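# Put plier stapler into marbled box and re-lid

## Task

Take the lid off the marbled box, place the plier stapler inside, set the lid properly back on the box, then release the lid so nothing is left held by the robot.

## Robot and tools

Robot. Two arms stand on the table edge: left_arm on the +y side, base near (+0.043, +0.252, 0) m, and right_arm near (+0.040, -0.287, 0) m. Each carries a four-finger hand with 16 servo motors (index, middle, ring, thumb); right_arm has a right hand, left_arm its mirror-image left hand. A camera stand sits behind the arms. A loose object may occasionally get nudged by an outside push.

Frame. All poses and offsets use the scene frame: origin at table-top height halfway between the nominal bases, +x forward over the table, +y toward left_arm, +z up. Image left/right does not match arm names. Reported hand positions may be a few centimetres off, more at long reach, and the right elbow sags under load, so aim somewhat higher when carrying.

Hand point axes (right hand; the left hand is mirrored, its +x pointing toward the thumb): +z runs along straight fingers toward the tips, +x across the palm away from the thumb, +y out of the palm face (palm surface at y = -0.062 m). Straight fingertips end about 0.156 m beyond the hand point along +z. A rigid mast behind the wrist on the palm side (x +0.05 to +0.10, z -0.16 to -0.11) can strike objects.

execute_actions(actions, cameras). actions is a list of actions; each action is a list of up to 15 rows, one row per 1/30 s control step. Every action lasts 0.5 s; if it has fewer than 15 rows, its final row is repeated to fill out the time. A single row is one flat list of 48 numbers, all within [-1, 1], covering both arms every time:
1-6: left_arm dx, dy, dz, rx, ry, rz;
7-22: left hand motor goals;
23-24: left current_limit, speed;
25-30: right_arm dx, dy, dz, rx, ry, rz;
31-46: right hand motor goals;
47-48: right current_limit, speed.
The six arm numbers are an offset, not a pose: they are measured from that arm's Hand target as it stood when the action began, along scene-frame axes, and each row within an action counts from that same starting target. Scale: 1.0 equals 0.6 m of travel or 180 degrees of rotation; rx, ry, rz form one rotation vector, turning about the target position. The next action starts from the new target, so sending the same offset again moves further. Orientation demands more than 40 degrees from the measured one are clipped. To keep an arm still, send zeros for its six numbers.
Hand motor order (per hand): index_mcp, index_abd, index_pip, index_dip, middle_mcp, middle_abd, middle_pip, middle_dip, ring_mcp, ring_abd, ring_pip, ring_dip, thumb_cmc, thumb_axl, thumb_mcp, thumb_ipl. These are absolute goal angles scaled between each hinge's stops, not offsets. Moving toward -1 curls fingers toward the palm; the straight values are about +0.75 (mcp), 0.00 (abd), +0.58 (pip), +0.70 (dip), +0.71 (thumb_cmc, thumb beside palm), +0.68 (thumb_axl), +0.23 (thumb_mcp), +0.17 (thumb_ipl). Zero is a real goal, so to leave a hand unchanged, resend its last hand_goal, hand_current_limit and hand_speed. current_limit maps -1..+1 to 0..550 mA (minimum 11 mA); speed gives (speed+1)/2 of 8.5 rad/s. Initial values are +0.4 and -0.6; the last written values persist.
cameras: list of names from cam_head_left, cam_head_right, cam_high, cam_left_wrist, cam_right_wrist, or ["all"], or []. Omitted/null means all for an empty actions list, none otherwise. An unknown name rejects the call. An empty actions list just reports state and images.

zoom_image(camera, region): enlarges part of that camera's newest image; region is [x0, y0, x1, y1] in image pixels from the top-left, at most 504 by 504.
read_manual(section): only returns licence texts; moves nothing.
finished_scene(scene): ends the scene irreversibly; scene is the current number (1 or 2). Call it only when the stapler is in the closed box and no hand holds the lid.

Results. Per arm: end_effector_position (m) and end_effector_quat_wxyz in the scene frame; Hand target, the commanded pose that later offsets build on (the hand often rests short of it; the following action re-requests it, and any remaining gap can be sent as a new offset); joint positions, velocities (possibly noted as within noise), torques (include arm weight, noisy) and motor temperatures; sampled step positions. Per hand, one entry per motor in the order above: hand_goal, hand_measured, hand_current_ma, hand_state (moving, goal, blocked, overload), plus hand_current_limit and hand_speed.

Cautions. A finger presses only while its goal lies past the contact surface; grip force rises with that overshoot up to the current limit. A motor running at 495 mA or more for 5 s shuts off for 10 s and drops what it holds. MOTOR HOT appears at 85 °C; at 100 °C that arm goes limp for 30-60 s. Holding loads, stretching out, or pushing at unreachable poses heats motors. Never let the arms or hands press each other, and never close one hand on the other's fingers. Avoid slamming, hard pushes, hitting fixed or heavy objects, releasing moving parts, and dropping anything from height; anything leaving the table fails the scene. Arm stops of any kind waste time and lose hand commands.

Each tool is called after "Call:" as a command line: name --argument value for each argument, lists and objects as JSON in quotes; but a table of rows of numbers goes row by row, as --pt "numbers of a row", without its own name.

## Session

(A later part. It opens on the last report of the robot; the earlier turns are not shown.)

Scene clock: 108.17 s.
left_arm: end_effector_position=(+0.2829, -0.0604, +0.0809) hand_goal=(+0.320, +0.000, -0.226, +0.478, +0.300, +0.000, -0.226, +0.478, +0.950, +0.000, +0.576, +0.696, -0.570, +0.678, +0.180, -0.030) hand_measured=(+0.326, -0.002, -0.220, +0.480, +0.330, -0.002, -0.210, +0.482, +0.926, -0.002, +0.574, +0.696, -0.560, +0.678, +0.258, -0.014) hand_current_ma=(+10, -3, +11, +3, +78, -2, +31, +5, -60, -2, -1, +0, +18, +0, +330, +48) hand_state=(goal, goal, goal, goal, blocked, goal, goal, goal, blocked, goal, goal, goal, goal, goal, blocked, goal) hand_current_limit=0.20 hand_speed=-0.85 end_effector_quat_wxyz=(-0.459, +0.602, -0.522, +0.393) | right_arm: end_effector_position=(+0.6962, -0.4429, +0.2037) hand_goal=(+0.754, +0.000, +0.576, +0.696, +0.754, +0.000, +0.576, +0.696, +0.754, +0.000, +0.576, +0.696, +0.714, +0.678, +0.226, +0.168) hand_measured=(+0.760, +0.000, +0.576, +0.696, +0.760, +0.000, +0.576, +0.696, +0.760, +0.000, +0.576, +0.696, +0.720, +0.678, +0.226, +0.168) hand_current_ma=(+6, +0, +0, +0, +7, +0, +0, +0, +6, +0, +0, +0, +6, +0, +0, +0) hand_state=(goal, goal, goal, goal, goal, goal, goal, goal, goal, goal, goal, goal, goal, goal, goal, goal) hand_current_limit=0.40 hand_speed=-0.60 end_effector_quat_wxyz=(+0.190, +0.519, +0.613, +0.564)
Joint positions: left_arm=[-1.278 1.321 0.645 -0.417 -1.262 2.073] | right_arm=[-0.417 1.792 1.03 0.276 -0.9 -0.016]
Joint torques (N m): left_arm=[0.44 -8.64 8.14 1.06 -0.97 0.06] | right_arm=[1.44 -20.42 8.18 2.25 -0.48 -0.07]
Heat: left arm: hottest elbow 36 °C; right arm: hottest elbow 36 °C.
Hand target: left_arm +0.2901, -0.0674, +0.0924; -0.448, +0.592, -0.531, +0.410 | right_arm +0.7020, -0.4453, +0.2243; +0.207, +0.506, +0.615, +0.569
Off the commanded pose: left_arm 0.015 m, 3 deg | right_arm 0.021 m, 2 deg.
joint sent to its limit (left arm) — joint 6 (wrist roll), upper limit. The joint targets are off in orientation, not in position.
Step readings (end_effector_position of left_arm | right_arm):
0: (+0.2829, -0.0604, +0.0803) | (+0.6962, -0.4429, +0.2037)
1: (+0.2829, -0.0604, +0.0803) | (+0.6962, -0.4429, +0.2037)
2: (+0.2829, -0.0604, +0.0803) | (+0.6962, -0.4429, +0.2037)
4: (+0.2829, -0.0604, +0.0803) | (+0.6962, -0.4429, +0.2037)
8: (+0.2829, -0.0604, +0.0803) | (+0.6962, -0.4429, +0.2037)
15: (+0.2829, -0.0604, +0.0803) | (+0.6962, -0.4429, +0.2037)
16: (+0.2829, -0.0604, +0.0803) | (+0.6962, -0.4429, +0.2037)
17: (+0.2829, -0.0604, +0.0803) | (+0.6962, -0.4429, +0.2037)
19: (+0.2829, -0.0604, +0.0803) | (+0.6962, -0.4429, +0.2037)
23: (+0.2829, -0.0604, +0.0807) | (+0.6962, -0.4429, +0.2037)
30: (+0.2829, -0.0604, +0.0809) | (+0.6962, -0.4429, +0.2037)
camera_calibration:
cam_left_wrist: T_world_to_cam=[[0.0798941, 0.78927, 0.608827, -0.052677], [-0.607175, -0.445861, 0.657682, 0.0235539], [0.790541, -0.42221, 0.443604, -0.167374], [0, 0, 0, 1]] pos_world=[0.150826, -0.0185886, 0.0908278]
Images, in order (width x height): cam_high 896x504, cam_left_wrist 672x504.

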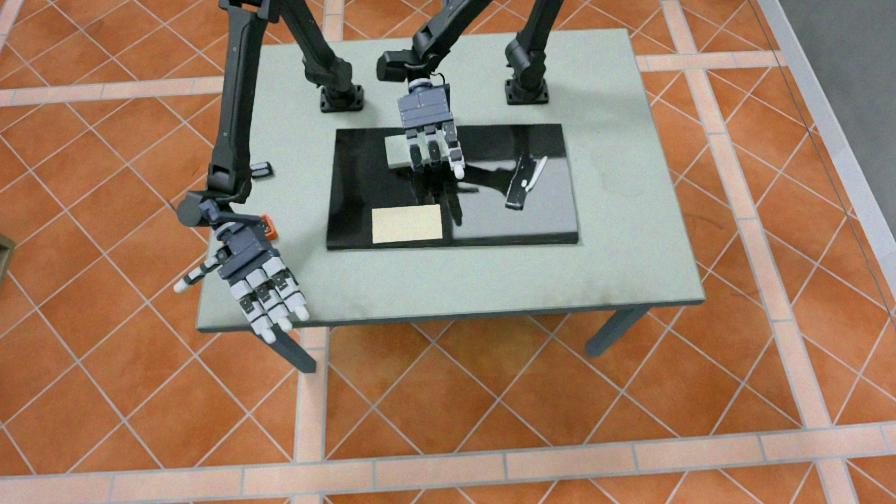

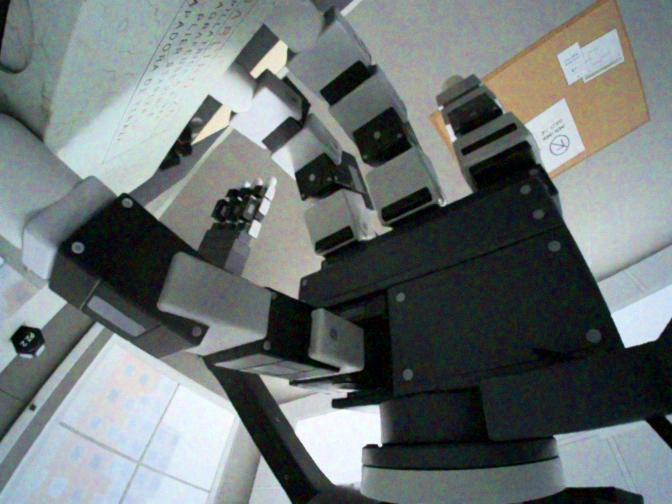

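Call:
execute_actions --actions '[[[0,0,0,0,0,0,0.26,0,-0.226,0.478,0.26,0,-0.226,0.478,0.95,0,0.576,0.696,-0.571,0.678,0.12,-0.03,0.5,-0.9,0,0,0,0,0,0,0.754,0,0.576,0.696,0.754,0,0.576,0.696,0.754,0,0.576,0.696,0.714,0.678,0.226,0.168,0.4,-0.6]],[[0,0,0.05,0,0,0,0.26,0,-0.226,0.478,0.26,0,-0.226,0.478,0.95,0,0.576,0.696,-0.571,0.678,0.12,-0.03,0.5,-0.9,0,0,0,0,0,0,0.754,0,0.576,0.696,0.754,0,0.576,0.696,0.754,0,0.576,0.696,0.714,0.678,0.226,0.168,0.4,-0.6]],[[0,0,0.04,0,0,0,0.26,0,-0.226,0.478,0.26,0,-0.226,0.478,0.95,0,0.576,0.696,-0.571,0.678,0.12,-0.03,0.5,-0.9,0,0,0,0,0,0,0.754,0,0.576,0.696,0.754,0,0.576,0.696,0.754,0,0.576,0.696,0.714,0.678,0.226,0.168,0.4,-0.6]]]' --cameras '["cam_high","cam_left_wrist"]'

Call:
zoom_image --camera "cam_high" --region '[370, 100, 490, 190]'

Scene clock: 111.57 s.
left_arm: end_effector_position=(+0.2830, -0.0608, +0.1329) hand_goal=(+0.260, +0.000, -0.226, +0.478, +0.260, +0.000, -0.226, +0.478, +0.950, +0.000, +0.576, +0.696, -0.570, +0.678, +0.120, -0.030) hand_measured=(+0.316, -0.002, -0.210, +0.486, +0.318, -0.002, -0.202, +0.488, +0.926, -0.002, +0.574, +0.696, -0.558, +0.678, +0.254, -0.008) hand_current_ma=(+175, -3, +33, +14, +189, -2, +58, +16, -58, -2, -1, +0, +24, +0, +412, +72) hand_state=(blocked, goal, goal, goal, blocked, goal, blocked, goal, blocked, goal, goal, goal, goal, goal, blocked, blocked) hand_current_limit=0.50 hand_speed=-0.90 end_effector_quat_wxyz=(-0.459, +0.602, -0.522, +0.393) | right_arm: end_effector_position=(+0.6962, -0.4429, +0.2037) hand_goal=(+0.754, +0.000, +0.576, +0.696, +0.754, +0.000, +0.576, +0.696, +0.754, +0.000, +0.576, +0.696, +0.714, +0.678, +0.226, +0.168) hand_measured=(+0.760, +0.000, +0.576, +0.696, +0.760, +0.000, +0.576, +0.696, +0.760, +0.000, +0.576, +0.696, +0.720, +0.678, +0.226, +0.168) hand_current_ma=(+6, +0, +0, +0, +7, +0, +0, +0, +6, +0, +0, +0, +6, +0, +0, +0) hand_state=(goal, goal, goal, goal, goal, goal, goal, goal, goal, goal, goal, goal, goal, goal, goal, goal) hand_current_limit=0.40 hand_speed=-0.60 end_effector_quat_wxyz=(+0.190, +0.519, +0.613, +0.564)
Joint positions: left_arm=[-1.278 1.224 0.727 -0.597 -1.262 2.074] | right_arm=[-0.417 1.792 1.03 0.276 -0.9 -0.016]
Joint torques (N m): left_arm=[0.38 -7.94 9.2 1.07 -0.98 0.07] | right_arm=[1.55 -20.48 8.18 2.26 -0.48 -0.07]
Heat: left arm: hottest elbow 37 °C; right arm: hottest elbow 36 °C.
Hand target: left_arm +0.2900, -0.0674, +0.1463; -0.447, +0.592, -0.531, +0.410 | right_arm +0.7020, -0.4453, +0.2243; +0.207, +0.506, +0.615, +0.569
Off the commanded pose: left_arm 0.017 m, 3 deg | right_arm 0.021 m, 2 deg.
joint sent to its limit (left arm) — joint 6 (wrist roll), upper limit. The joint targets are off in orientation, not in position.
Step readings (end_effector_position of left_arm | right_arm):
0: (+0.2829, -0.0604, +0.0809) | (+0.6962, -0.4429, +0.2037)
1: (+0.2829, -0.0604, +0.0809) | (+0.6962, -0.4429, +0.2037)
2: (+0.2829, -0.0604, +0.0809) | (+0.6962, -0.4429, +0.2037)
4: (+0.2829, -0.0604, +0.0810) | (+0.6962, -0.4429, +0.2037)
8: (+0.2829, -0.0605, +0.0811) | (+0.6962, -0.4429, +0.2037)
15: (+0.2829, -0.0605, +0.0811) | (+0.6962, -0.4429, +0.2037)
16: (+0.2829, -0.0605, +0.0816) | (+0.6962, -0.4429, +0.2037)
17: (+0.2827, -0.0599, +0.0824) | (+0.6962, -0.4429, +0.2037)
19: (+0.2820, -0.0576, +0.0864) | (+0.6962, -0.4429, +0.2037)
23: (+0.2823, -0.0588, +0.1016) | (+0.6962, -0.4429, +0.2037)
30: (+0.2832, -0.0618, +0.1114) | (+0.6962, -0.4429, +0.2037)
31: (+0.2831, -0.0612, +0.1112) | (+0.6962, -0.4429, +0.2037)
32: (+0.2828, -0.0604, +0.1115) | (+0.6962, -0.4429, +0.2037)
34: (+0.2822, -0.0582, +0.1137) | (+0.6962, -0.4429, +0.2037)
38: (+0.2824, -0.0588, +0.1245) | (+0.6962, -0.4429, +0.2037)
45: (+0.2831, -0.0614, +0.1331) | (+0.6962, -0.4429, +0.2037)
camera_calibration:
cam_left_wrist: T_world_to_cam=[[0.0806103, 0.78824, 0.610066, -0.0844549], [-0.606688, -0.44682, 0.657481, -0.0109568], [0.790842, -0.423119, 0.442197, -0.190638], [0, 0, 0, 1]] pos_world=[0.150925, -0.0189874, 0.143026]
Images, in order (width x height): cam_high 896x504, cam_left_wrist 672x504.

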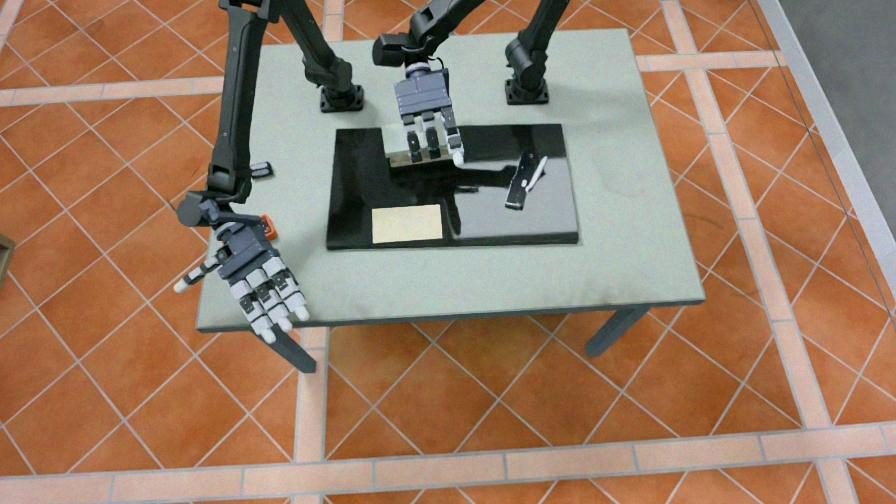

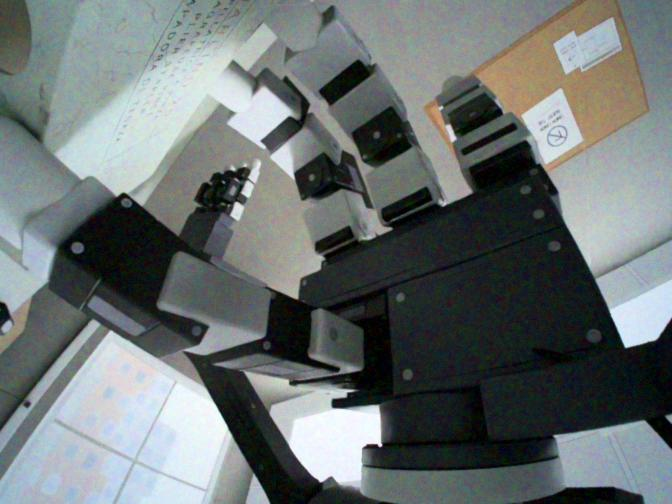

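Scaled by 4.200 from the camera's 896x504 image, which has a finer 1280x720 frame.

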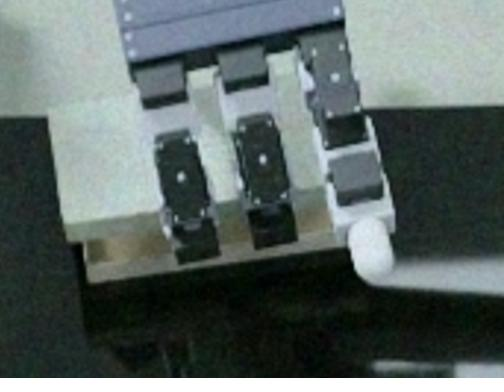

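Call:
execute_actions --actions '[[[0.0887,0.0818,0.01,0,0,0.0572,0.26,0,-0.226,0.478,0.26,0,-0.226,0.478,0.95,0,0.576,0.696,-0.571,0.678,0.12,-0.03,0.5,-0.9,0,0,0,0,0,0,0.754,0,0.576,0.696,0.754,0,0.576,0.696,0.754,0,0.576,0.696,0.714,0.678,0.226,0.168,0.4,-0.6]],[[0.0725,0.0967,0,0,0,0.0572,0.26,0,-0.226,0.478,0.26,0,-0.226,0.478,0.95,0,0.576,0.696,-0.571,0.678,0.12,-0.03,0.5,-0.9,0,0,0,0,0,0,0.754,0,0.576,0.696,0.754,0,0.576,0.696,0.754,0,0.576,0.696,0.714,0.678,0.226,0.168,0.4,-0.6]],[[0.0542,0.1082,0,0,0,0.0572,0.26,0,-0.226,0.478,0.26,0,-0.226,0.478,0.95,0,0.576,0.696,-0.571,0.678,0.12,-0.03,0.5,-0.9,0,0,0,0,0,0,0.754,0,0.576,0.696,0.754,0,0.576,0.696,0.754,0,0.576,0.696,0.714,0.678,0.226,0.168,0.4,-0.6]],[[0.0338,0.116,0,0,0,0.0572,0.26,0,-0.226,0.478,0.26,0,-0.226,0.478,0.95,0,0.576,0.696,-0.571,0.678,0.12,-0.03,0.5,-0.9,0,0,0,0,0,0,0.754,0,0.576,0.696,0.754,0,0.576,0.696,0.754,0,0.576,0.696,0.714,0.678,0.226,0.168,0.4,-0.6]],[[0.0125,0.1203,0,0,0,0.0572,0.26,0,-0.226,0.478,0.26,0,-0.226,0.478,0.95,0,0.576,0.696,-0.571,0.678,0.12,-0.03,0.5,-0.9,0,0,0,0,0,0,0.754,0,0.576,0.696,0.754,0,0.576,0.696,0.754,0,0.576,0.696,0.714,0.678,0.226,0.168,0.4,-0.6]],[[-0.0092,0.1205,0,0,0,0.0572,0.26,0,-0.226,0.478,0.26,0,-0.226,0.478,0.95,0,0.576,0.696,-0.571,0.678,0.12,-0.03,0.5,-0.9,0,0,0,0,0,0,0.754,0,0.576,0.696,0.754,0,0.576,0.696,0.754,0,0.576,0.696,0.714,0.678,0.226,0.168,0.4,-0.6]],[[-0.0307,0.117,0,0,0,0.0572,0.26,0,-0.226,0.478,0.26,0,-0.226,0.478,0.95,0,0.576,0.696,-0.571,0.678,0.12,-0.03,0.5,-0.9,0,0,0,0,0,0,0.754,0,0.576,0.696,0.754,0,0.576,0.696,0.754,0,0.576,0.696,0.714,0.678,0.226,0.168,0.4,-0.6]],[[-0.051,0.1095,0,0,0,0.0572,0.26,0,-0.226,0.478,0.26,0,-0.226,0.478,0.95,0,0.576,0.696,-0.571,0.678,0.12,-0.03,0.5,-0.9,0,0,0,0,0,0,0.754,0,0.576,0.696,0.754,0,0.576,0.696,0.754,0,0.576,0.696,0.714,0.678,0.226,0.168,0.4,-0.6]]]' --cameras '["cam_high","cam_head_left"]'

Call:
zoom_image --camera "cam_high" --region '[380, 110, 480, 190]'

Call:
zoom_image --camera "cam_high" --region '[540, 120, 680, 240]'

Scene clock: 121.33 s.
left_arm: end_effector_position=(+0.3817, +0.4496, +0.1404) hand_goal=(+0.260, +0.000, -0.226, +0.478, +0.260, +0.000, -0.226, +0.478, +0.950, +0.000, +0.576, +0.696, -0.570, +0.678, +0.120, -0.030) hand_measured=(+0.314, -0.002, -0.208, +0.486, +0.316, -0.002, -0.200, +0.488, +0.926, -0.002, +0.574, +0.696, -0.556, +0.678, +0.254, -0.006) hand_current_ma=(+167, -2, +37, +15, +177, -2, +62, +17, -57, -1, -1, +0, +29, +0, +413, +77) hand_state=(blocked, goal, goal, goal, blocked, goal, blocked, goal, blocked, goal, goal, goal, goal, goal, blocked, blocked) hand_current_limit=0.50 hand_speed=-0.90 end_effector_quat_wxyz=(-0.605, +0.796, +0.006, -0.007) | right_arm: end_effector_position=(+0.6962, -0.4429, +0.2037) hand_goal=(+0.754, +0.000, +0.576, +0.696, +0.754, +0.000, +0.576, +0.696, +0.754, +0.000, +0.576, +0.696, +0.714, +0.678, +0.226, +0.168) hand_measured=(+0.760, +0.000, +0.576, +0.696, +0.760, +0.000, +0.576, +0.696, +0.760, +0.000, +0.576, +0.696, +0.720, +0.678, +0.226, +0.168) hand_current_ma=(+6, +0, +0, +0, +7, +0, +0, +0, +6, +0, +0, +0, +6, +0, +0, +0) hand_state=(goal, goal, goal, goal, goal, goal, goal, goal, goal, goal, goal, goal, goal, goal, goal, goal) hand_current_limit=0.40 hand_speed=-0.60 end_effector_quat_wxyz=(+0.190, +0.519, +0.613, +0.564)
Joint positions: left_arm=[0.163 1.203 0.731 -0.619 -1.263 2.075] | right_arm=[-0.417 1.792 1.03 0.276 -0.9 -0.016]
Joint torques (N m): left_arm=[0.09 -6.71 9.68 1.18 -0.94 0.04] | right_arm=[1.49 -20.42 8.2 2.26 -0.48 -0.07]
Heat: left arm: hottest elbow 39 °C; right arm: hottest elbow 36 °C.
Hand target: left_arm +0.3925, +0.4545, +0.1525; -0.607, +0.795, -0.010, +0.014 | right_arm +0.7020, -0.4453, +0.2243; +0.207, +0.506, +0.615, +0.569
Off the commanded pose: left_arm 0.017 m, 3 deg | right_arm 0.021 m, 2 deg.
joint sent to its limit (left arm) — joint 6 (wrist roll), upper limit. The joint targets are off in orientation, not in position.
Step readings (end_effector_position of left_arm | right_arm):
0: (+0.2830, -0.0608, +0.1329) | (+0.6962, -0.4429, +0.2037)
1: (+0.2832, -0.0606, +0.1329) | (+0.6962, -0.4429, +0.2037)
2: (+0.2849, -0.0590, +0.1329) | (+0.6962, -0.4429, +0.2037)
4: (+0.2953, -0.0494, +0.1338) | (+0.6962, -0.4429, +0.2037)
8: (+0.3248, -0.0197, +0.1376) | (+0.6962, -0.4429, +0.2037)
15: (+0.3351, -0.0090, +0.1390) | (+0.6962, -0.4429, +0.2037)
16: (+0.3353, -0.0091, +0.1393) | (+0.6962, -0.4429, +0.2037)
17: (+0.3366, -0.0078, +0.1394) | (+0.6962, -0.4429, +0.2037)
19: (+0.3452, +0.0021, +0.1395) | (+0.6962, -0.4429, +0.2037)
23: (+0.3692, +0.0343, +0.1397) | (+0.6962, -0.4429, +0.2037)
30: (+0.3771, +0.0472, +0.1396) | (+0.6962, -0.4429, +0.2037)
31: (+0.3772, +0.0473, +0.1396) | (+0.6962, -0.4429, +0.2037)
32: (+0.3782, +0.0490, +0.1395) | (+0.6962, -0.4429, +0.2037)
34: (+0.3848, +0.0603, +0.1394) | (+0.6962, -0.4429, +0.2037)
38: (+0.4027, +0.0963, +0.1398) | (+0.6962, -0.4429, +0.2037)
45: (+0.4084, +0.1104, +0.1398) | (+0.6962, -0.4429, +0.2037)
46: (+0.4084, +0.1105, +0.1398) | (+0.6962, -0.4429, +0.2037)
47: (+0.4091, +0.1123, +0.1397) | (+0.6962, -0.4429, +0.2037)
49: (+0.4136, +0.1247, +0.1396) | (+0.6962, -0.4429, +0.2037)
53: (+0.4247, +0.1632, +0.1399) | (+0.6962, -0.4429, +0.2037)
60: (+0.4278, +0.1778, +0.1399) | (+0.6962, -0.4429, +0.2037)
61: (+0.4279, +0.1780, +0.1399) | (+0.6962, -0.4429, +0.2037)
62: (+0.4283, +0.1800, +0.1399) | (+0.6962, -0.4429, +0.2037)
64: (+0.4305, +0.1928, +0.1398) | (+0.6962, -0.4429, +0.2037)
68: (+0.4345, +0.2328, +0.1400) | (+0.6962, -0.4429, +0.2037)
75: (+0.4350, +0.2478, +0.1400) | (+0.6962, -0.4429, +0.2037)
76: (+0.4350, +0.2480, +0.1400) | (+0.6962, -0.4429, +0.2037)
77: (+0.4350, +0.2500, +0.1400) | (+0.6962, -0.4429, +0.2037)
79: (+0.4349, +0.2630, +0.1399) | (+0.6962, -0.4429, +0.2037)
83: (+0.4317, +0.3030, +0.1402) | (+0.6962, -0.4429, +0.2037)
90: (+0.4294, +0.3179, +0.1401) | (+0.6962, -0.4429, +0.2037)
91: (+0.4294, +0.3181, +0.1401) | (+0.6962, -0.4429, +0.2037)
92: (+0.4290, +0.3201, +0.1401) | (+0.6962, -0.4429, +0.2037)
94: (+0.4266, +0.3329, +0.1400) | (+0.6962, -0.4429, +0.2037)
98: (+0.4163, +0.3718, +0.1403) | (+0.6962, -0.4429, +0.2037)
105: (+0.4115, +0.3859, +0.1403) | (+0.6962, -0.4429, +0.2037)
106: (+0.4114, +0.3861, +0.1403) | (+0.6962, -0.4429, +0.2037)
107: (+0.4107, +0.3880, +0.1402) | (+0.6962, -0.4429, +0.2037)
109: (+0.4060, +0.4002, +0.1402) | (+0.6962, -0.4429, +0.2037)
113: (+0.3890, +0.4364, +0.1404) | (+0.6962, -0.4429, +0.2037)
120: (+0.3817, +0.4496, +0.1404) | (+0.6962, -0.4429, +0.2037)
Images, in order (width x height): cam_head_left 896x504, cam_high 896x504.

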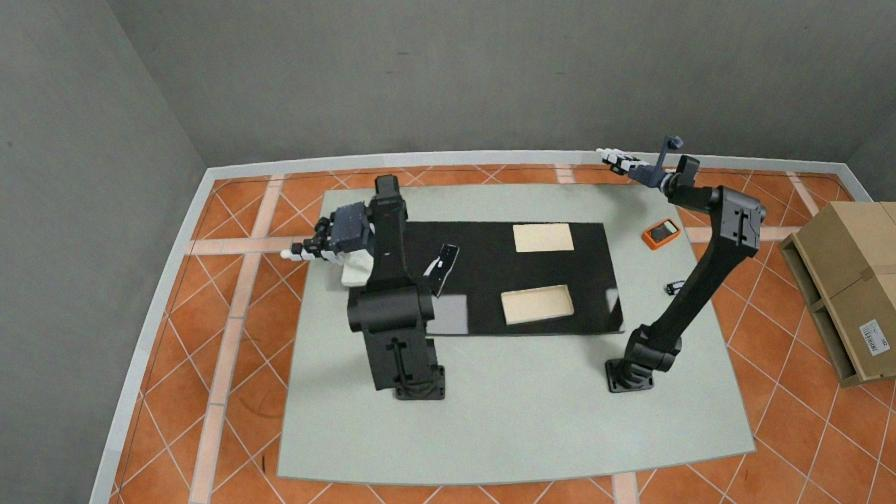

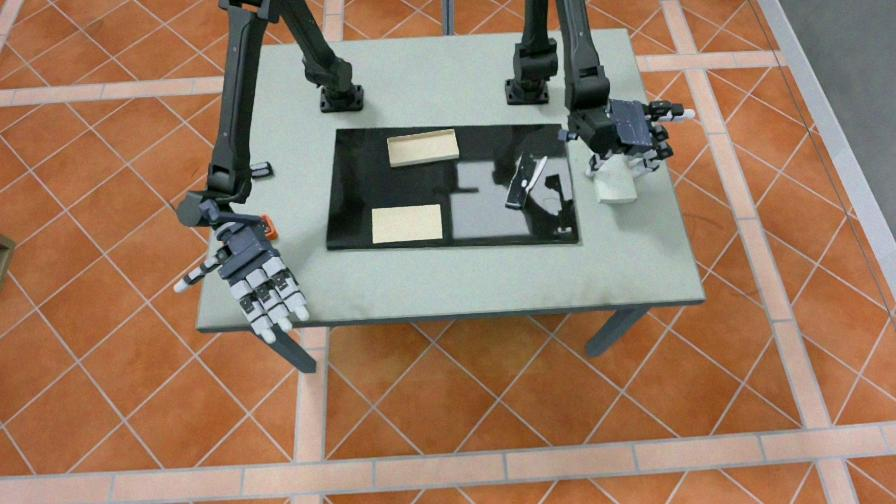

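Scaled by 5.040 from the camera's 896x504 image, which has a finer 1280x720 frame.

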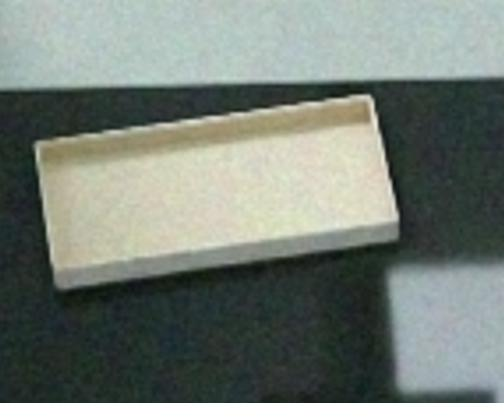

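Scaled by 3.600 from the camera's 896x504 image, which has a finer 1280x720 frame.

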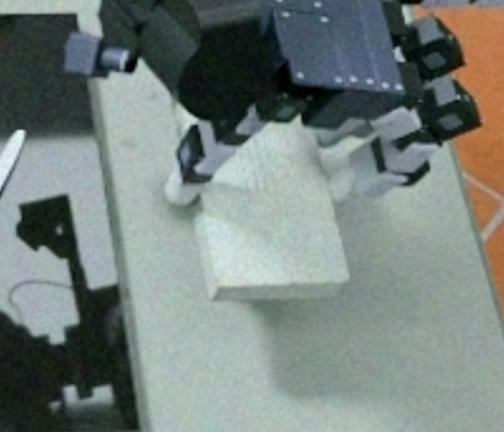

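Call:
execute_actions --actions '[[[0,0,-0.06,0,0,0,0.26,0,-0.226,0.478,0.26,0,-0.226,0.478,0.95,0,0.576,0.696,-0.571,0.678,0.12,-0.03,0.5,-0.9,0,0,0,0,0,0,0.754,0,0.576,0.696,0.754,0,0.576,0.696,0.754,0,0.576,0.696,0.714,0.678,0.226,0.168,0.4,-0.6]],[[0,0,-0.045,0,0,0,0.26,0,-0.226,0.478,0.26,0,-0.226,0.478,0.95,0,0.576,0.696,-0.571,0.678,0.12,-0.03,0.5,-0.9,0,0,0,0,0,0,0.754,0,0.576,0.696,0.754,0,0.576,0.696,0.754,0,0.576,0.696,0.714,0.678,0.226,0.168,0.4,-0.6]],[[0,0,-0.012,0,0,0,0.26,0,-0.226,0.478,0.26,0,-0.226,0.478,0.95,0,0.576,0.696,-0.571,0.678,0.12,-0.03,0.5,-0.9,0,0,0,0,0,0,0.754,0,0.576,0.696,0.754,0,0.576,0.696,0.754,0,0.576,0.696,0.714,0.678,0.226,0.168,0.4,-0.6]]]' --cameras '["cam_high"]'

Call:
zoom_image --camera "cam_high" --region '[540, 120, 680, 240]'

Scene clock: 124.53 s.
left_arm: end_effector_position=(+0.3923, +0.4509, +0.0875) hand_goal=(+0.260, +0.000, -0.226, +0.478, +0.260, +0.000, -0.226, +0.478, +0.950, +0.000, +0.576, +0.696, -0.570, +0.678, +0.120, -0.030) hand_measured=(+0.314, -0.002, -0.208, +0.486, +0.316, -0.002, -0.200, +0.488, +0.928, -0.002, +0.574, +0.696, -0.556, +0.678, +0.254, -0.006) hand_current_ma=(+167, -2, +37, +15, +177, -2, +62, +17, -56, -1, -1, +0, +29, +0, +412, +77) hand_state=(blocked, goal, goal, goal, blocked, goal, blocked, goal, blocked, goal, goal, goal, goal, goal, blocked, blocked) hand_current_limit=0.50 hand_speed=-0.90 end_effector_quat_wxyz=(-0.605, +0.796, +0.010, +0.001) | right_arm: end_effector_position=(+0.6962, -0.4429, +0.2037) hand_goal=(+0.754, +0.000, +0.576, +0.696, +0.754, +0.000, +0.576, +0.696, +0.754, +0.000, +0.576, +0.696, +0.714, +0.678, +0.226, +0.168) hand_measured=(+0.760, +0.000, +0.576, +0.696, +0.760, +0.000, +0.576, +0.696, +0.760, +0.000, +0.576, +0.696, +0.720, +0.678, +0.226, +0.168) hand_current_ma=(+6, +0, +0, +0, +7, +0, +0, +0, +6, +0, +0, +0, +6, +0, +0, +0) hand_state=(goal, goal, goal, goal, goal, goal, goal, goal, goal, goal, goal, goal, goal, goal, goal, goal) hand_current_limit=0.40 hand_speed=-0.60 end_effector_quat_wxyz=(+0.190, +0.519, +0.613, +0.564)
Joint positions: left_arm=[0.163 1.321 0.663 -0.415 -1.26 2.076] | right_arm=[-0.417 1.792 1.03 0.276 -0.9 -0.016]
Joint torques (N m): left_arm=[0.09 -7 5.89 2.5 -0.98 0.04] | right_arm=[1.49 -20.48 8.2 2.26 -0.49 -0.06]
Heat: left arm: hottest elbow 39 °C; right arm: hottest elbow 36 °C.
Hand target: left_arm +0.3924, +0.4545, +0.0821; -0.607, +0.795, -0.010, +0.014 | right_arm +0.7020, -0.4453, +0.2243; +0.207, +0.506, +0.615, +0.569
Off the commanded pose: left_arm 0.006 m, 3 deg | right_arm 0.021 m, 2 deg.
joint sent to its limit (left arm) — joint 6 (wrist roll), upper limit. The joint targets are off in orientation, not in position.
Step readings (end_effector_position of left_arm | right_arm):
0: (+0.3817, +0.4496, +0.1404) | (+0.6962, -0.4429, +0.2037)
1: (+0.3817, +0.4496, +0.1403) | (+0.6962, -0.4429, +0.2037)
2: (+0.3821, +0.4497, +0.1400) | (+0.6962, -0.4429, +0.2037)
4: (+0.3861, +0.4504, +0.1387) | (+0.6962, -0.4429, +0.2037)
8: (+0.3913, +0.4510, +0.1290) | (+0.6962, -0.4429, +0.2037)
15: (+0.3899, +0.4506, +0.1195) | (+0.6962, -0.4429, +0.2037)
16: (+0.3903, +0.4506, +0.1195) | (+0.6962, -0.4429, +0.2037)
17: (+0.3911, +0.4508, +0.1188) | (+0.6962, -0.4429, +0.2037)
19: (+0.3931, +0.4511, +0.1152) | (+0.6962, -0.4429, +0.2037)
23: (+0.3906, +0.4506, +0.1002) | (+0.6962, -0.4429, +0.2037)
30: (+0.3899, +0.4505, +0.0917) | (+0.6962, -0.4429, +0.2037)
31: (+0.3902, +0.4506, +0.0919) | (+0.6962, -0.4429, +0.2037)
32: (+0.3908, +0.4507, +0.0921) | (+0.6962, -0.4429, +0.2037)
34: (+0.3921, +0.4509, +0.0918) | (+0.6962, -0.4429, +0.2037)
38: (+0.3929, +0.4510, +0.0898) | (+0.6962, -0.4429, +0.2037)
45: (+0.3921, +0.4509, +0.0874) | (+0.6962, -0.4429, +0.2037)
Images, in order (width x height): cam_high 896x504.

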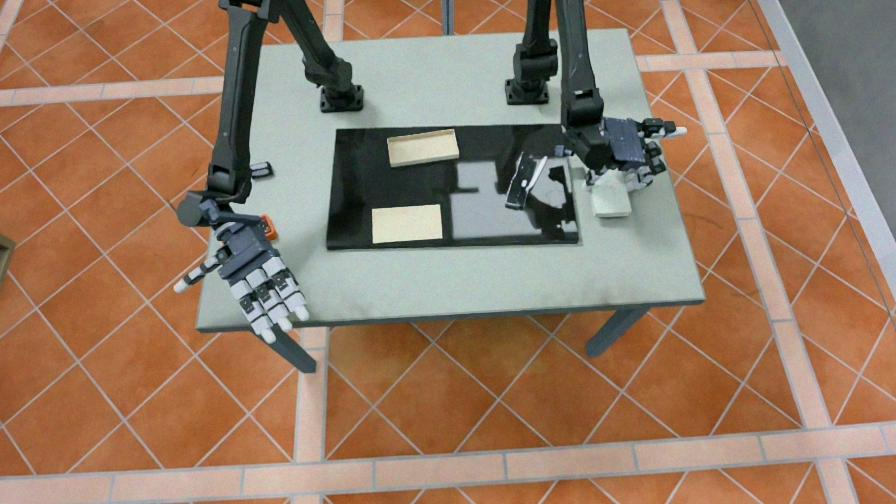

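Scaled by 3.600 from the camera's 896x504 image, which has a finer 1280x720 frame.

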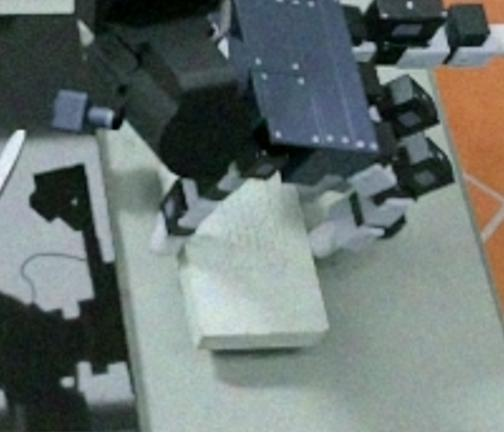

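Call:
execute_actions --actions '[[[0,0,-0.016,0,0,0,0.26,0,-0.226,0.478,0.26,0,-0.226,0.478,0.95,0,0.576,0.696,-0.571,0.678,0.12,-0.03,0.5,-0.9,0,0,0,0,0,0,0.754,0,0.576,0.696,0.754,0,0.576,0.696,0.754,0,0.576,0.696,0.714,0.678,0.226,0.168,0.4,-0.6]]]'

Scene clock: 125.93 s.
left_arm: end_effector_position=(+0.3922, +0.4509, +0.0773) hand_goal=(+0.260, +0.000, -0.226, +0.478, +0.260, +0.000, -0.226, +0.478, +0.950, +0.000, +0.576, +0.696, -0.570, +0.678, +0.120, -0.030) hand_measured=(+0.314, -0.002, -0.208, +0.486, +0.316, -0.002, -0.200, +0.488, +0.928, -0.002, +0.574, +0.696, -0.556, +0.678, +0.254, -0.006) hand_current_ma=(+167, -2, +37, +15, +177, -2, +62, +17, -56, -1, -1, +0, +29, +0, +413, +77) hand_state=(blocked, goal, goal, goal, blocked, goal, blocked, goal, blocked, goal, goal, goal, goal, goal, blocked, blocked) hand_current_limit=0.50 hand_speed=-0.90 end_effector_quat_wxyz=(-0.605, +0.796, +0.010, +0.000) | right_arm: end_effector_position=(+0.6962, -0.4429, +0.2037) hand_goal=(+0.754, +0.000, +0.576, +0.696, +0.754, +0.000, +0.576, +0.696, +0.754, +0.000, +0.576, +0.696, +0.714, +0.678, +0.226, +0.168) hand_measured=(+0.760, +0.000, +0.576, +0.696, +0.760, +0.000, +0.576, +0.696, +0.760, +0.000, +0.576, +0.696, +0.720, +0.678, +0.226, +0.168) hand_current_ma=(+6, +0, +0, +0, +7, +0, +0, +0, +6, +0, +0, +0, +6, +0, +0, +0) hand_state=(goal, goal, goal, goal, goal, goal, goal, goal, goal, goal, goal, goal, goal, goal, goal, goal) hand_current_limit=0.40 hand_speed=-0.60 end_effector_quat_wxyz=(+0.190, +0.519, +0.613, +0.564)
Joint positions: left_arm=[0.163 1.343 0.65 -0.381 -1.26 2.076] | right_arm=[-0.417 1.792 1.03 0.276 -0.9 -0.016]
Joint torques (N m): left_arm=[0.15 -7.12 5.76 2.52 -0.98 0.04] | right_arm=[1.49 -20.42 8.2 2.26 -0.48 -0.06]
Heat: left arm: hottest elbow 39 °C; right arm: hottest elbow 36 °C.
Hand target: left_arm +0.3925, +0.4545, +0.0726; -0.607, +0.795, -0.010, +0.014 | right_arm +0.7020, -0.4453, +0.2243; +0.207, +0.506, +0.615, +0.569
Off the commanded pose: left_arm 0.006 m, 3 deg | right_arm 0.021 m, 2 deg.
joint sent to its limit (left arm) — joint 6 (wrist roll), upper limit. The joint targets are off in orientation, not in position.
Step readings (end_effector_position of left_arm | right_arm):
0: (+0.3923, +0.4509, +0.0875) | (+0.6962, -0.4429, +0.2037)
1: (+0.3924, +0.4509, +0.0875) | (+0.6962, -0.4429, +0.2037)
2: (+0.3927, +0.4510, +0.0872) | (+0.6962, -0.4429, +0.2037)
4: (+0.3935, +0.4511, +0.0857) | (+0.6962, -0.4429, +0.2037)
8: (+0.3925, +0.4509, +0.0801) | (+0.6962, -0.4429, +0.2037)
15: (+0.3919, +0.4509, +0.0772) | (+0.6962, -0.4429, +0.2037)

Call:
execute_actions --actions '[[[0,0,-0.007,0,0,0,0.26,0,-0.226,0.478,0.26,0,-0.226,0.478,0.95,0,0.576,0.696,-0.571,0.678,0.12,-0.03,0.5,-0.9,0,0,0,0,0,0,0.754,0,0.576,0.696,0.754,0,0.576,0.696,0.754,0,0.576,0.696,0.714,0.678,0.226,0.168,0.4,-0.6]]]' --cameras '["cam_high"]'

Call:
zoom_image --camera "cam_high" --region '[570, 150, 650, 240]'

Scene clock: 127.30 s.
left_arm: end_effector_position=(+0.3927, +0.4510, +0.0740) hand_goal=(+0.260, +0.000, -0.226, +0.478, +0.260, +0.000, -0.226, +0.478, +0.950, +0.000, +0.576, +0.696, -0.570, +0.678, +0.120, -0.030) hand_measured=(+0.314, -0.002, -0.208, +0.486, +0.316, -0.002, -0.200, +0.488, +0.928, -0.002, +0.574, +0.696, -0.556, +0.678, +0.254, -0.006) hand_current_ma=(+167, -2, +37, +15, +177, -2, +62, +17, -56, -1, -1, +0, +29, +0, +413, +77) hand_state=(blocked, goal, goal, goal, blocked, goal, blocked, goal, blocked, goal, goal, goal, goal, goal, blocked, blocked) hand_current_limit=0.50 hand_speed=-0.90 end_effector_quat_wxyz=(-0.605, +0.796, +0.010, +0.001) | right_arm: end_effector_position=(+0.6962, -0.4429, +0.2037) hand_goal=(+0.754, +0.000, +0.576, +0.696, +0.754, +0.000, +0.576, +0.696, +0.754, +0.000, +0.576, +0.696, +0.714, +0.678, +0.226, +0.168) hand_measured=(+0.760, +0.000, +0.576, +0.696, +0.760, +0.000, +0.576, +0.696, +0.760, +0.000, +0.576, +0.696, +0.720, +0.678, +0.226, +0.168) hand_current_ma=(+6, +0, +0, +0, +7, +0, +0, +0, +6, +0, +0, +0, +6, +0, +0, +0) hand_state=(goal, goal, goal, goal, goal, goal, goal, goal, goal, goal, goal, goal, goal, goal, goal, goal) hand_current_limit=0.40 hand_speed=-0.60 end_effector_quat_wxyz=(+0.190, +0.519, +0.613, +0.564)
Joint positions: left_arm=[0.163 1.351 0.646 -0.366 -1.26 2.076] | right_arm=[-0.417 1.792 1.03 0.276 -0.9 -0.016]
Joint torques (N m): left_arm=[0.09 -7.06 5.61 2.5 -0.98 0.04] | right_arm=[1.44 -20.42 8.2 2.25 -0.48 -0.06]
Heat: left arm: hottest elbow 39 °C; right arm: hottest elbow 36 °C.
Hand target: left_arm +0.3924, +0.4545, +0.0684; -0.607, +0.795, -0.010, +0.014 | right_arm +0.7020, -0.4453, +0.2243; +0.207, +0.506, +0.615, +0.569
Off the commanded pose: left_arm 0.007 m, 3 deg | right_arm 0.021 m, 2 deg.
joint sent to its limit (left arm) — joint 6 (wrist roll), upper limit. The joint targets are off in orientation, not in position.
Step readings (end_effector_position of left_arm | right_arm):
0: (+0.3922, +0.4509, +0.0773) | (+0.6962, -0.4429, +0.2037)
1: (+0.3922, +0.4509, +0.0773) | (+0.6962, -0.4429, +0.2037)
2: (+0.3924, +0.4509, +0.0774) | (+0.6962, -0.4429, +0.2037)
4: (+0.3930, +0.4510, +0.0770) | (+0.6962, -0.4429, +0.2037)
8: (+0.3930, +0.4510, +0.0753) | (+0.6962, -0.4429, +0.2037)
15: (+0.3926, +0.4510, +0.0739) | (+0.6962, -0.4429, +0.2037)
Images, in order (width x height): cam_high 896x504.

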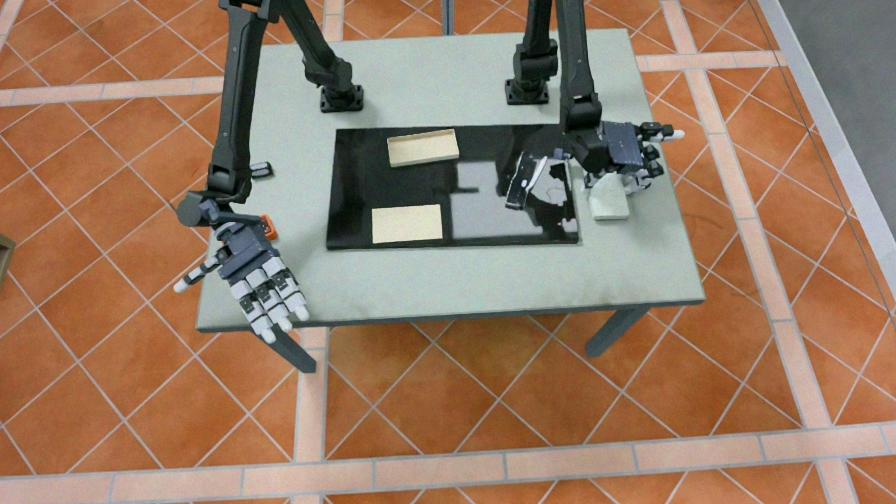

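Scaled by 5.600 from the camera's 896x504 image, which has a finer 1280x720 frame.

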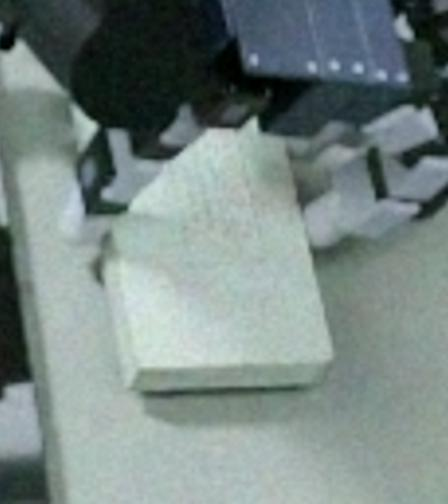

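Call:
execute_actions --actions '[[[0,0,-0.009,0,0,0,0.26,0,-0.226,0.478,0.26,0,-0.226,0.478,0.95,0,0.576,0.696,-0.571,0.678,0.12,-0.03,0.5,-0.9,0,0,0,0,0,0,0.754,0,0.576,0.696,0.754,0,0.576,0.696,0.754,0,0.576,0.696,0.714,0.678,0.226,0.168,0.4,-0.6]]]'

Scene clock: 128.67 s.
left_arm: end_effector_position=(+0.3927, +0.4510, +0.0684) hand_goal=(+0.260, +0.000, -0.226, +0.478, +0.260, +0.000, -0.226, +0.478, +0.950, +0.000, +0.576, +0.696, -0.570, +0.678, +0.120, -0.030) hand_measured=(+0.314, -0.002, -0.208, +0.486, +0.316, -0.002, -0.200, +0.488, +0.928, -0.002, +0.574, +0.696, -0.556, +0.678, +0.254, -0.006) hand_current_ma=(+167, -2, +37, +15, +177, -2, +62, +17, -56, -1, -1, +0, +29, +0, +413, +77) hand_state=(blocked, goal, goal, goal, blocked, goal, blocked, goal, blocked, goal, goal, goal, goal, goal, blocked, blocked) hand_current_limit=0.50 hand_speed=-0.90 end_effector_quat_wxyz=(-0.605, +0.796, +0.010, +0.001) | right_arm: end_effector_position=(+0.6962, -0.4429, +0.2037) hand_goal=(+0.754, +0.000, +0.576, +0.696, +0.754, +0.000, +0.576, +0.696, +0.754, +0.000, +0.576, +0.696, +0.714, +0.678, +0.226, +0.168) hand_measured=(+0.760, +0.000, +0.576, +0.696, +0.760, +0.000, +0.576, +0.696, +0.760, +0.000, +0.576, +0.696, +0.720, +0.678, +0.226, +0.168) hand_current_ma=(+6, +0, +0, +0, +7, +0, +0, +0, +6, +0, +0, +0, +6, +0, +0, +0) hand_state=(goal, goal, goal, goal, goal, goal, goal, goal, goal, goal, goal, goal, goal, goal, goal, goal) hand_current_limit=0.40 hand_speed=-0.60 end_effector_quat_wxyz=(+0.190, +0.519, +0.613, +0.564)
Joint positions: left_arm=[0.163 1.364 0.639 -0.347 -1.26 2.076] | right_arm=[-0.417 1.792 1.03 0.276 -0.9 -0.016]
Joint torques (N m): left_arm=[0.15 -7.18 5.53 2.5 -0.98 0.04] | right_arm=[1.44 -20.48 8.2 2.26 -0.48 -0.07]
Heat: left arm: hottest elbow 38 °C; right arm: hottest elbow 36 °C.
Hand target: left_arm +0.3925, +0.4545, +0.0630; -0.607, +0.795, -0.010, +0.014 | right_arm +0.7020, -0.4453, +0.2243; +0.207, +0.506, +0.615, +0.569
Off the commanded pose: left_arm 0.006 m, 3 deg | right_arm 0.021 m, 2 deg.
joint sent to its limit (left arm) — joint 6 (wrist roll), upper limit. The joint targets are off in orientation, not in position.
Step readings (end_effector_position of left_arm | right_arm):
0: (+0.3927, +0.4510, +0.0740) | (+0.6962, -0.4429, +0.2037)
1: (+0.3928, +0.4510, +0.0740) | (+0.6962, -0.4429, +0.2037)
2: (+0.3930, +0.4510, +0.0739) | (+0.6962, -0.4429, +0.2037)
4: (+0.3935, +0.4511, +0.0731) | (+0.6962, -0.4429, +0.2037)
8: (+0.3930, +0.4510, +0.0699) | (+0.6962, -0.4429, +0.2037)
15: (+0.3925, +0.4510, +0.0683) | (+0.6962, -0.4429, +0.2037)

Call:
execute_actions --actions '[[[0,0,-0.009,0,0,0,0.26,0,-0.226,0.478,0.26,0,-0.226,0.478,0.95,0,0.576,0.696,-0.571,0.678,0.12,-0.03,0.5,-0.9,0,0,0,0,0,0,0.754,0,0.576,0.696,0.754,0,0.576,0.696,0.754,0,0.576,0.696,0.714,0.678,0.226,0.168,0.4,-0.6]]]' --cameras '["cam_high"]'

Call:
zoom_image --camera "cam_high" --region '[570, 150, 650, 240]'

Scene clock: 131.53 s.
left_arm: end_effector_position=(+0.3929, +0.4510, +0.0636) hand_goal=(+0.260, +0.000, -0.226, +0.478, +0.260, +0.000, -0.226, +0.478, +0.950, +0.000, +0.576, +0.696, -0.570, +0.678, +0.120, -0.030) hand_measured=(+0.312, -0.002, -0.206, +0.490, +0.316, -0.002, -0.200, +0.488, +0.928, -0.002, +0.574, +0.696, -0.556, +0.678, +0.254, -0.006) hand_current_ma=(+161, -2, +41, +21, +177, -2, +62, +17, -56, -1, -1, +0, +29, +0, +413, +77) hand_state=(blocked, goal, goal, goal, blocked, goal, blocked, goal, blocked, goal, goal, goal, goal, goal, blocked, blocked) hand_current_limit=0.50 hand_speed=-0.90 end_effector_quat_wxyz=(-0.605, +0.796, +0.010, +0.001) | right_arm: end_effector_position=(+0.6962, -0.4429, +0.2037) hand_goal=(+0.754, +0.000, +0.576, +0.696, +0.754, +0.000, +0.576, +0.696, +0.754, +0.000, +0.576, +0.696, +0.714, +0.678, +0.226, +0.168) hand_measured=(+0.760, +0.000, +0.576, +0.696, +0.760, +0.000, +0.576, +0.696, +0.760, +0.000, +0.576, +0.696, +0.720, +0.678, +0.226, +0.168) hand_current_ma=(+6, +0, +0, +0, +7, +0, +0, +0, +6, +0, +0, +0, +6, +0, +0, +0) hand_state=(goal, goal, goal, goal, goal, goal, goal, goal, goal, goal, goal, goal, goal, goal, goal, goal) hand_current_limit=0.40 hand_speed=-0.60 end_effector_quat_wxyz=(+0.190, +0.519, +0.613, +0.564)
Joint positions: left_arm=[0.163 1.377 0.633 -0.329 -1.26 2.076] | right_arm=[-0.417 1.792 1.03 0.276 -0.9 -0.016]
Joint torques (N m): left_arm=[0.21 -7.18 5.37 2.58 -0.96 0.03] | right_arm=[1.49 -20.48 8.21 2.26 -0.49 -0.07]
Heat: left arm: hottest elbow 38 °C; right arm: hottest elbow 36 °C.
Hand target: left_arm +0.3925, +0.4545, +0.0576; -0.607, +0.795, -0.010, +0.014 | right_arm +0.7020, -0.4453, +0.2243; +0.207, +0.506, +0.615, +0.569
Off the commanded pose: left_arm 0.007 m, 3 deg | right_arm 0.021 m, 2 deg.
joint sent to its limit (left arm) — joint 6 (wrist roll), upper limit. The joint targets are off in orientation, not in position.
Step readings (end_effector_position of left_arm | right_arm):
0: (+0.3927, +0.4510, +0.0684) | (+0.6962, -0.4429, +0.2037)
1: (+0.3927, +0.4510, +0.0683) | (+0.6962, -0.4429, +0.2037)
2: (+0.3928, +0.4510, +0.0681) | (+0.6962, -0.4429, +0.2037)
4: (+0.3936, +0.4511, +0.0676) | (+0.6962, -0.4429, +0.2037)
8: (+0.3932, +0.4511, +0.0646) | (+0.6962, -0.4429, +0.2037)
15: (+0.3928, +0.4510, +0.0635) | (+0.6962, -0.4429, +0.2037)
Images, in order (width x height): cam_high 896x504.

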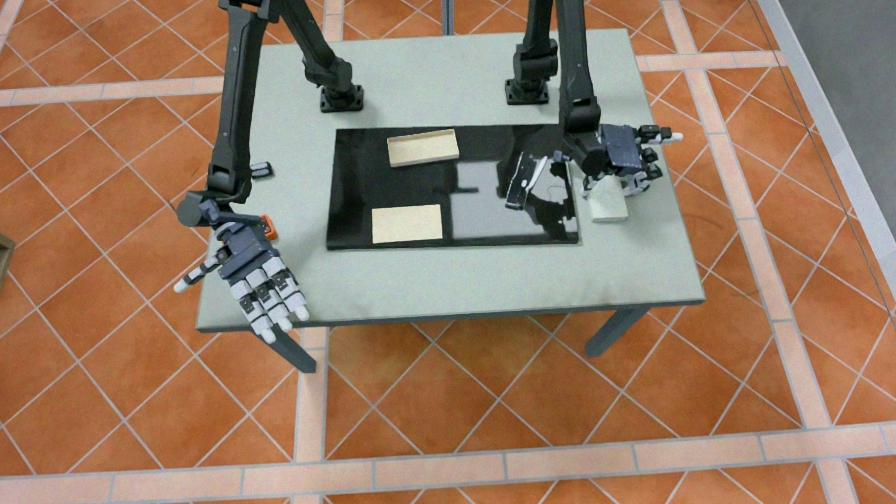

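Scaled by 5.600 from the camera's 896x504 image, which has a finer 1280x720 frame.

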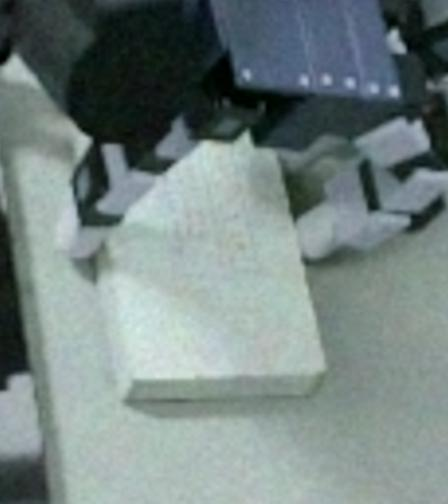

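Call:
execute_actions --actions '[[[0,0,-0.006,0,0,0,0.26,0,-0.226,0.478,0.26,0,-0.226,0.478,0.95,0,0.576,0.696,-0.571,0.678,0.12,-0.03,0.5,-0.9,0,0,0,0,0,0,0.754,0,0.576,0.696,0.754,0,0.576,0.696,0.754,0,0.576,0.696,0.714,0.678,0.226,0.168,0.4,-0.6]],[[0,0,0,0,0,0,0.32,0,-0.226,0.478,0.32,0,-0.226,0.478,0.95,0,0.576,0.696,-0.571,0.678,0.26,-0.03,0.5,-0.9,0,0,0,0,0,0,0.754,0,0.576,0.696,0.754,0,0.576,0.696,0.754,0,0.576,0.696,0.714,0.678,0.226,0.168,0.4,-0.6]],[[0,0,0,0,0,0,0.50,0,-0.226,0.478,0.50,0,-0.226,0.478,0.95,0,0.576,0.696,-0.571,0.678,0.5,-0.03,0.2,-0.8,0,0,0,0,0,0,0.754,0,0.576,0.696,0.754,0,0.576,0.696,0.754,0,0.576,0.696,0.714,0.678,0.226,0.168,0.4,-0.6]]]'

Scene clock: 134.80 s.
left_arm: end_effector_position=(+0.3943, +0.4517, +0.0614) hand_goal=(+0.500, +0.000, -0.226, +0.478, +0.500, +0.000, -0.226, +0.478, +0.950, +0.000, +0.576, +0.696, -0.570, +0.678, +0.500, -0.030) hand_measured=(+0.482, -0.002, -0.224, +0.482, +0.484, -0.002, -0.224, +0.480, +0.928, -0.002, +0.574, +0.696, -0.568, +0.678, +0.446, -0.040) hand_current_ma=(-43, -2, +3, +4, -35, -3, +4, +3, -56, -1, -1, +0, +2, +0, -215, -29) hand_state=(goal, goal, goal, goal, goal, goal, goal, goal, blocked, goal, goal, goal, goal, goal, blocked, goal) hand_current_limit=0.20 hand_speed=-0.80 end_effector_quat_wxyz=(-0.605, +0.796, +0.012, +0.002) | right_arm: end_effector_position=(+0.6962, -0.4429, +0.2037) hand_goal=(+0.754, +0.000, +0.576, +0.696, +0.754, +0.000, +0.576, +0.696, +0.754, +0.000, +0.576, +0.696, +0.714, +0.678, +0.226, +0.168) hand_measured=(+0.760, +0.000, +0.576, +0.696, +0.760, +0.000, +0.576, +0.696, +0.760, +0.000, +0.576, +0.696, +0.720, +0.678, +0.226, +0.168) hand_current_ma=(+6, +0, +0, +0, +7, +0, +0, +0, +6, +0, +0, +0, +6, +0, +0, +0) hand_state=(goal, goal, goal, goal, goal, goal, goal, goal, goal, goal, goal, goal, goal, goal, goal, goal) hand_current_limit=0.40 hand_speed=-0.60 end_effector_quat_wxyz=(+0.190, +0.519, +0.613, +0.564)
Joint positions: left_arm=[0.164 1.385 0.632 -0.314 -1.261 2.077] | right_arm=[-0.417 1.792 1.03 0.276 -0.9 -0.016]
Joint torques (N m): left_arm=[0.15 -7.18 5.14 2.47 -0.93 0.02] | right_arm=[1.55 -20.48 8.2 2.25 -0.48 -0.06]
Heat: left arm: hottest elbow 38 °C; right arm: hottest elbow 36 °C.
Hand target: left_arm +0.3925, +0.4545, +0.0540; -0.607, +0.795, -0.010, +0.014 | right_arm +0.7020, -0.4453, +0.2243; +0.207, +0.506, +0.615, +0.569
Off the commanded pose: left_arm 0.008 m, 3 deg | right_arm 0.021 m, 2 deg.
joint sent to its limit (left arm) — joint 6 (wrist roll), upper limit. The joint targets are off in orientation, not in position.
Step readings (end_effector_position of left_arm | right_arm):
0: (+0.3929, +0.4510, +0.0636) | (+0.6962, -0.4429, +0.2037)
1: (+0.3929, +0.4510, +0.0636) | (+0.6962, -0.4429, +0.2037)
2: (+0.3931, +0.4511, +0.0635) | (+0.6962, -0.4429, +0.2037)
4: (+0.3937, +0.4512, +0.0633) | (+0.6962, -0.4429, +0.2037)
8: (+0.3940, +0.4512, +0.0624) | (+0.6962, -0.4429, +0.2037)
15: (+0.3943, +0.4513, +0.0625) | (+0.6962, -0.4429, +0.2037)
16: (+0.3943, +0.4513, +0.0625) | (+0.6962, -0.4429, +0.2037)
17: (+0.3943, +0.4513, +0.0625) | (+0.6962, -0.4429, +0.2037)
19: (+0.3944, +0.4513, +0.0624) | (+0.6962, -0.4429, +0.2037)
23: (+0.3945, +0.4513, +0.0621) | (+0.6962, -0.4429, +0.2037)
30: (+0.3946, +0.4513, +0.0619) | (+0.6962, -0.4429, +0.2037)
31: (+0.3946, +0.4513, +0.0619) | (+0.6962, -0.4429, +0.2037)
32: (+0.3946, +0.4513, +0.0618) | (+0.6962, -0.4429, +0.2037)
34: (+0.3946, +0.4513, +0.0616) | (+0.6962, -0.4429, +0.2037)
38: (+0.3945, +0.4513, +0.0613) | (+0.6962, -0.4429, +0.2037)
45: (+0.3943, +0.4517, +0.0614) | (+0.6962, -0.4429, +0.2037)

Call:
execute_actions --actions '[[[0,0,0.06,0,0,0,0.60,0,-0.226,0.478,0.60,0,-0.226,0.478,0.95,0,0.576,0.696,-0.571,0.678,0.46,-0.03,0.2,-0.6,0,0,0,0,0,0,0.754,0,0.576,0.696,0.754,0,0.576,0.696,0.754,0,0.576,0.696,0.714,0.678,0.226,0.168,0.4,-0.6]],[[0,0,0.09,0,0,0,0.60,0,-0.226,0.478,0.60,0,-0.226,0.478,0.95,0,0.576,0.696,-0.571,0.678,0.5,-0.03,0.2,-0.6,0,0,0,0,0,0,0.754,0,0.576,0.696,0.754,0,0.576,0.696,0.754,0,0.576,0.696,0.714,0.678,0.226,0.168,0.4,-0.6]]]' --cameras '["cam_high"]'

Call:
zoom_image --camera "cam_high" --region '[560, 140, 660, 240]'

Call:
zoom_image --camera "cam_high" --region '[490, 140, 560, 220]'

Scene clock: 137.80 s.
left_arm: end_effector_position=(+0.3863, +0.4506, +0.1370) hand_goal=(+0.600, +0.000, -0.226, +0.478, +0.600, +0.000, -0.226, +0.478, +0.950, +0.000, +0.576, +0.696, -0.570, +0.678, +0.500, -0.030) hand_measured=(+0.582, -0.002, -0.224, +0.482, +0.584, -0.002, -0.224, +0.480, +0.928, -0.002, +0.574, +0.696, -0.568, +0.678, +0.492, -0.032) hand_current_ma=(-40, -2, +2, +4, -34, -2, +3, +3, -53, -1, -1, +0, +2, +0, -16, -5) hand_state=(goal, goal, goal, goal, goal, goal, goal, goal, blocked, goal, goal, goal, goal, goal, goal, goal) hand_current_limit=0.20 hand_speed=-0.60 end_effector_quat_wxyz=(-0.605, +0.796, +0.009, -0.002) | right_arm: end_effector_position=(+0.6962, -0.4429, +0.2037) hand_goal=(+0.754, +0.000, +0.576, +0.696, +0.754, +0.000, +0.576, +0.696, +0.754, +0.000, +0.576, +0.696, +0.714, +0.678, +0.226, +0.168) hand_measured=(+0.760, +0.000, +0.576, +0.696, +0.760, +0.000, +0.576, +0.696, +0.760, +0.000, +0.576, +0.696, +0.720, +0.678, +0.226, +0.168) hand_current_ma=(+6, +0, +0, +0, +7, +0, +0, +0, +6, +0, +0, +0, +6, +0, +0, +0) hand_state=(goal, goal, goal, goal, goal, goal, goal, goal, goal, goal, goal, goal, goal, goal, goal, goal) hand_current_limit=0.40 hand_speed=-0.60 end_effector_quat_wxyz=(+0.190, +0.519, +0.613, +0.564)
Joint positions: left_arm=[0.164 1.216 0.728 -0.589 -1.263 2.077] | right_arm=[-0.417 1.792 1.03 0.276 -0.9 -0.016]
Joint torques (N m): left_arm=[0.09 -6.95 8.79 1.09 -0.92 0.03] | right_arm=[1.49 -20.48 8.2 2.26 -0.48 -0.07]
Heat: left arm: hottest elbow 38 °C; right arm: hottest elbow 36 °C.
Hand target: left_arm +0.3925, +0.4545, +0.1441; -0.607, +0.795, -0.010, +0.014 | right_arm +0.7020, -0.4453, +0.2243; +0.207, +0.506, +0.615, +0.569
Off the commanded pose: left_arm 0.010 m, 3 deg | right_arm 0.021 m, 2 deg.
joint sent to its limit (left arm) — joint 6 (wrist roll), upper limit. The joint targets are off in orientation, not in position.
Step readings (end_effector_position of left_arm | right_arm):
0: (+0.3943, +0.4517, +0.0614) | (+0.6962, -0.4429, +0.2037)
1: (+0.3943, +0.4517, +0.0614) | (+0.6962, -0.4429, +0.2037)
2: (+0.3938, +0.4516, +0.0615) | (+0.6962, -0.4429, +0.2037)
4: (+0.3905, +0.4510, +0.0630) | (+0.6962, -0.4429, +0.2037)
8: (+0.3841, +0.4500, +0.0724) | (+0.6962, -0.4429, +0.2037)
15: (+0.3838, +0.4499, +0.0791) | (+0.6962, -0.4429, +0.2037)
16: (+0.3835, +0.4499, +0.0791) | (+0.6962, -0.4429, +0.2037)
17: (+0.3819, +0.4496, +0.0806) | (+0.6962, -0.4429, +0.2037)
19: (+0.3789, +0.4491, +0.0878) | (+0.6962, -0.4429, +0.2037)
23: (+0.3831, +0.4500, +0.1184) | (+0.6962, -0.4429, +0.2037)
30: (+0.3878, +0.4508, +0.1376) | (+0.6962, -0.4429, +0.2037)
Images, in order (width x height): cam_high 896x504.

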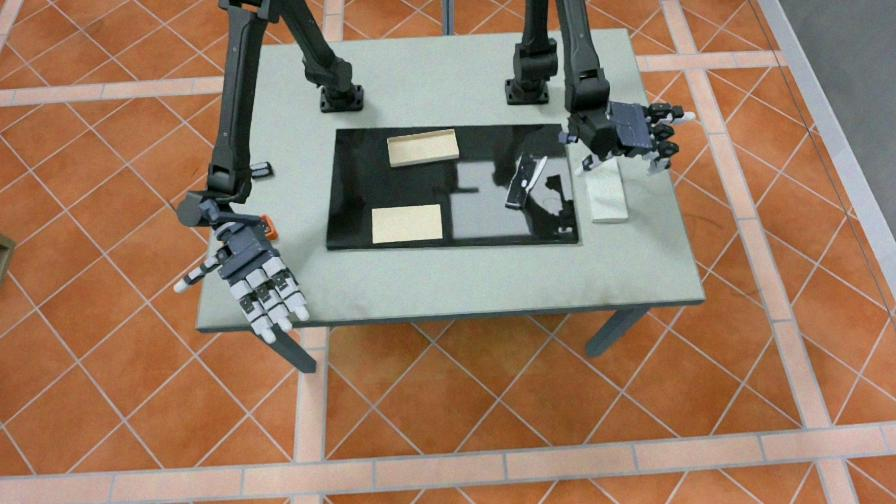

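Scaled by 5.040 from the camera's 896x504 image, which has a finer 1280x720 frame.

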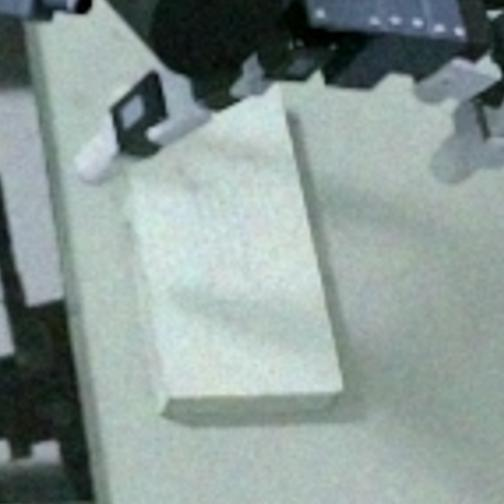

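Scaled by 6.300 from the camera's 896x504 image, which has a finer 1280x720 frame.

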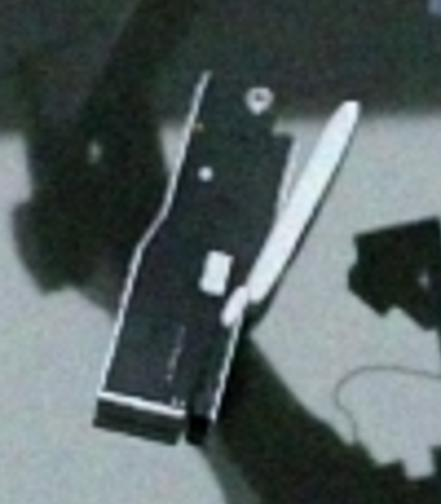

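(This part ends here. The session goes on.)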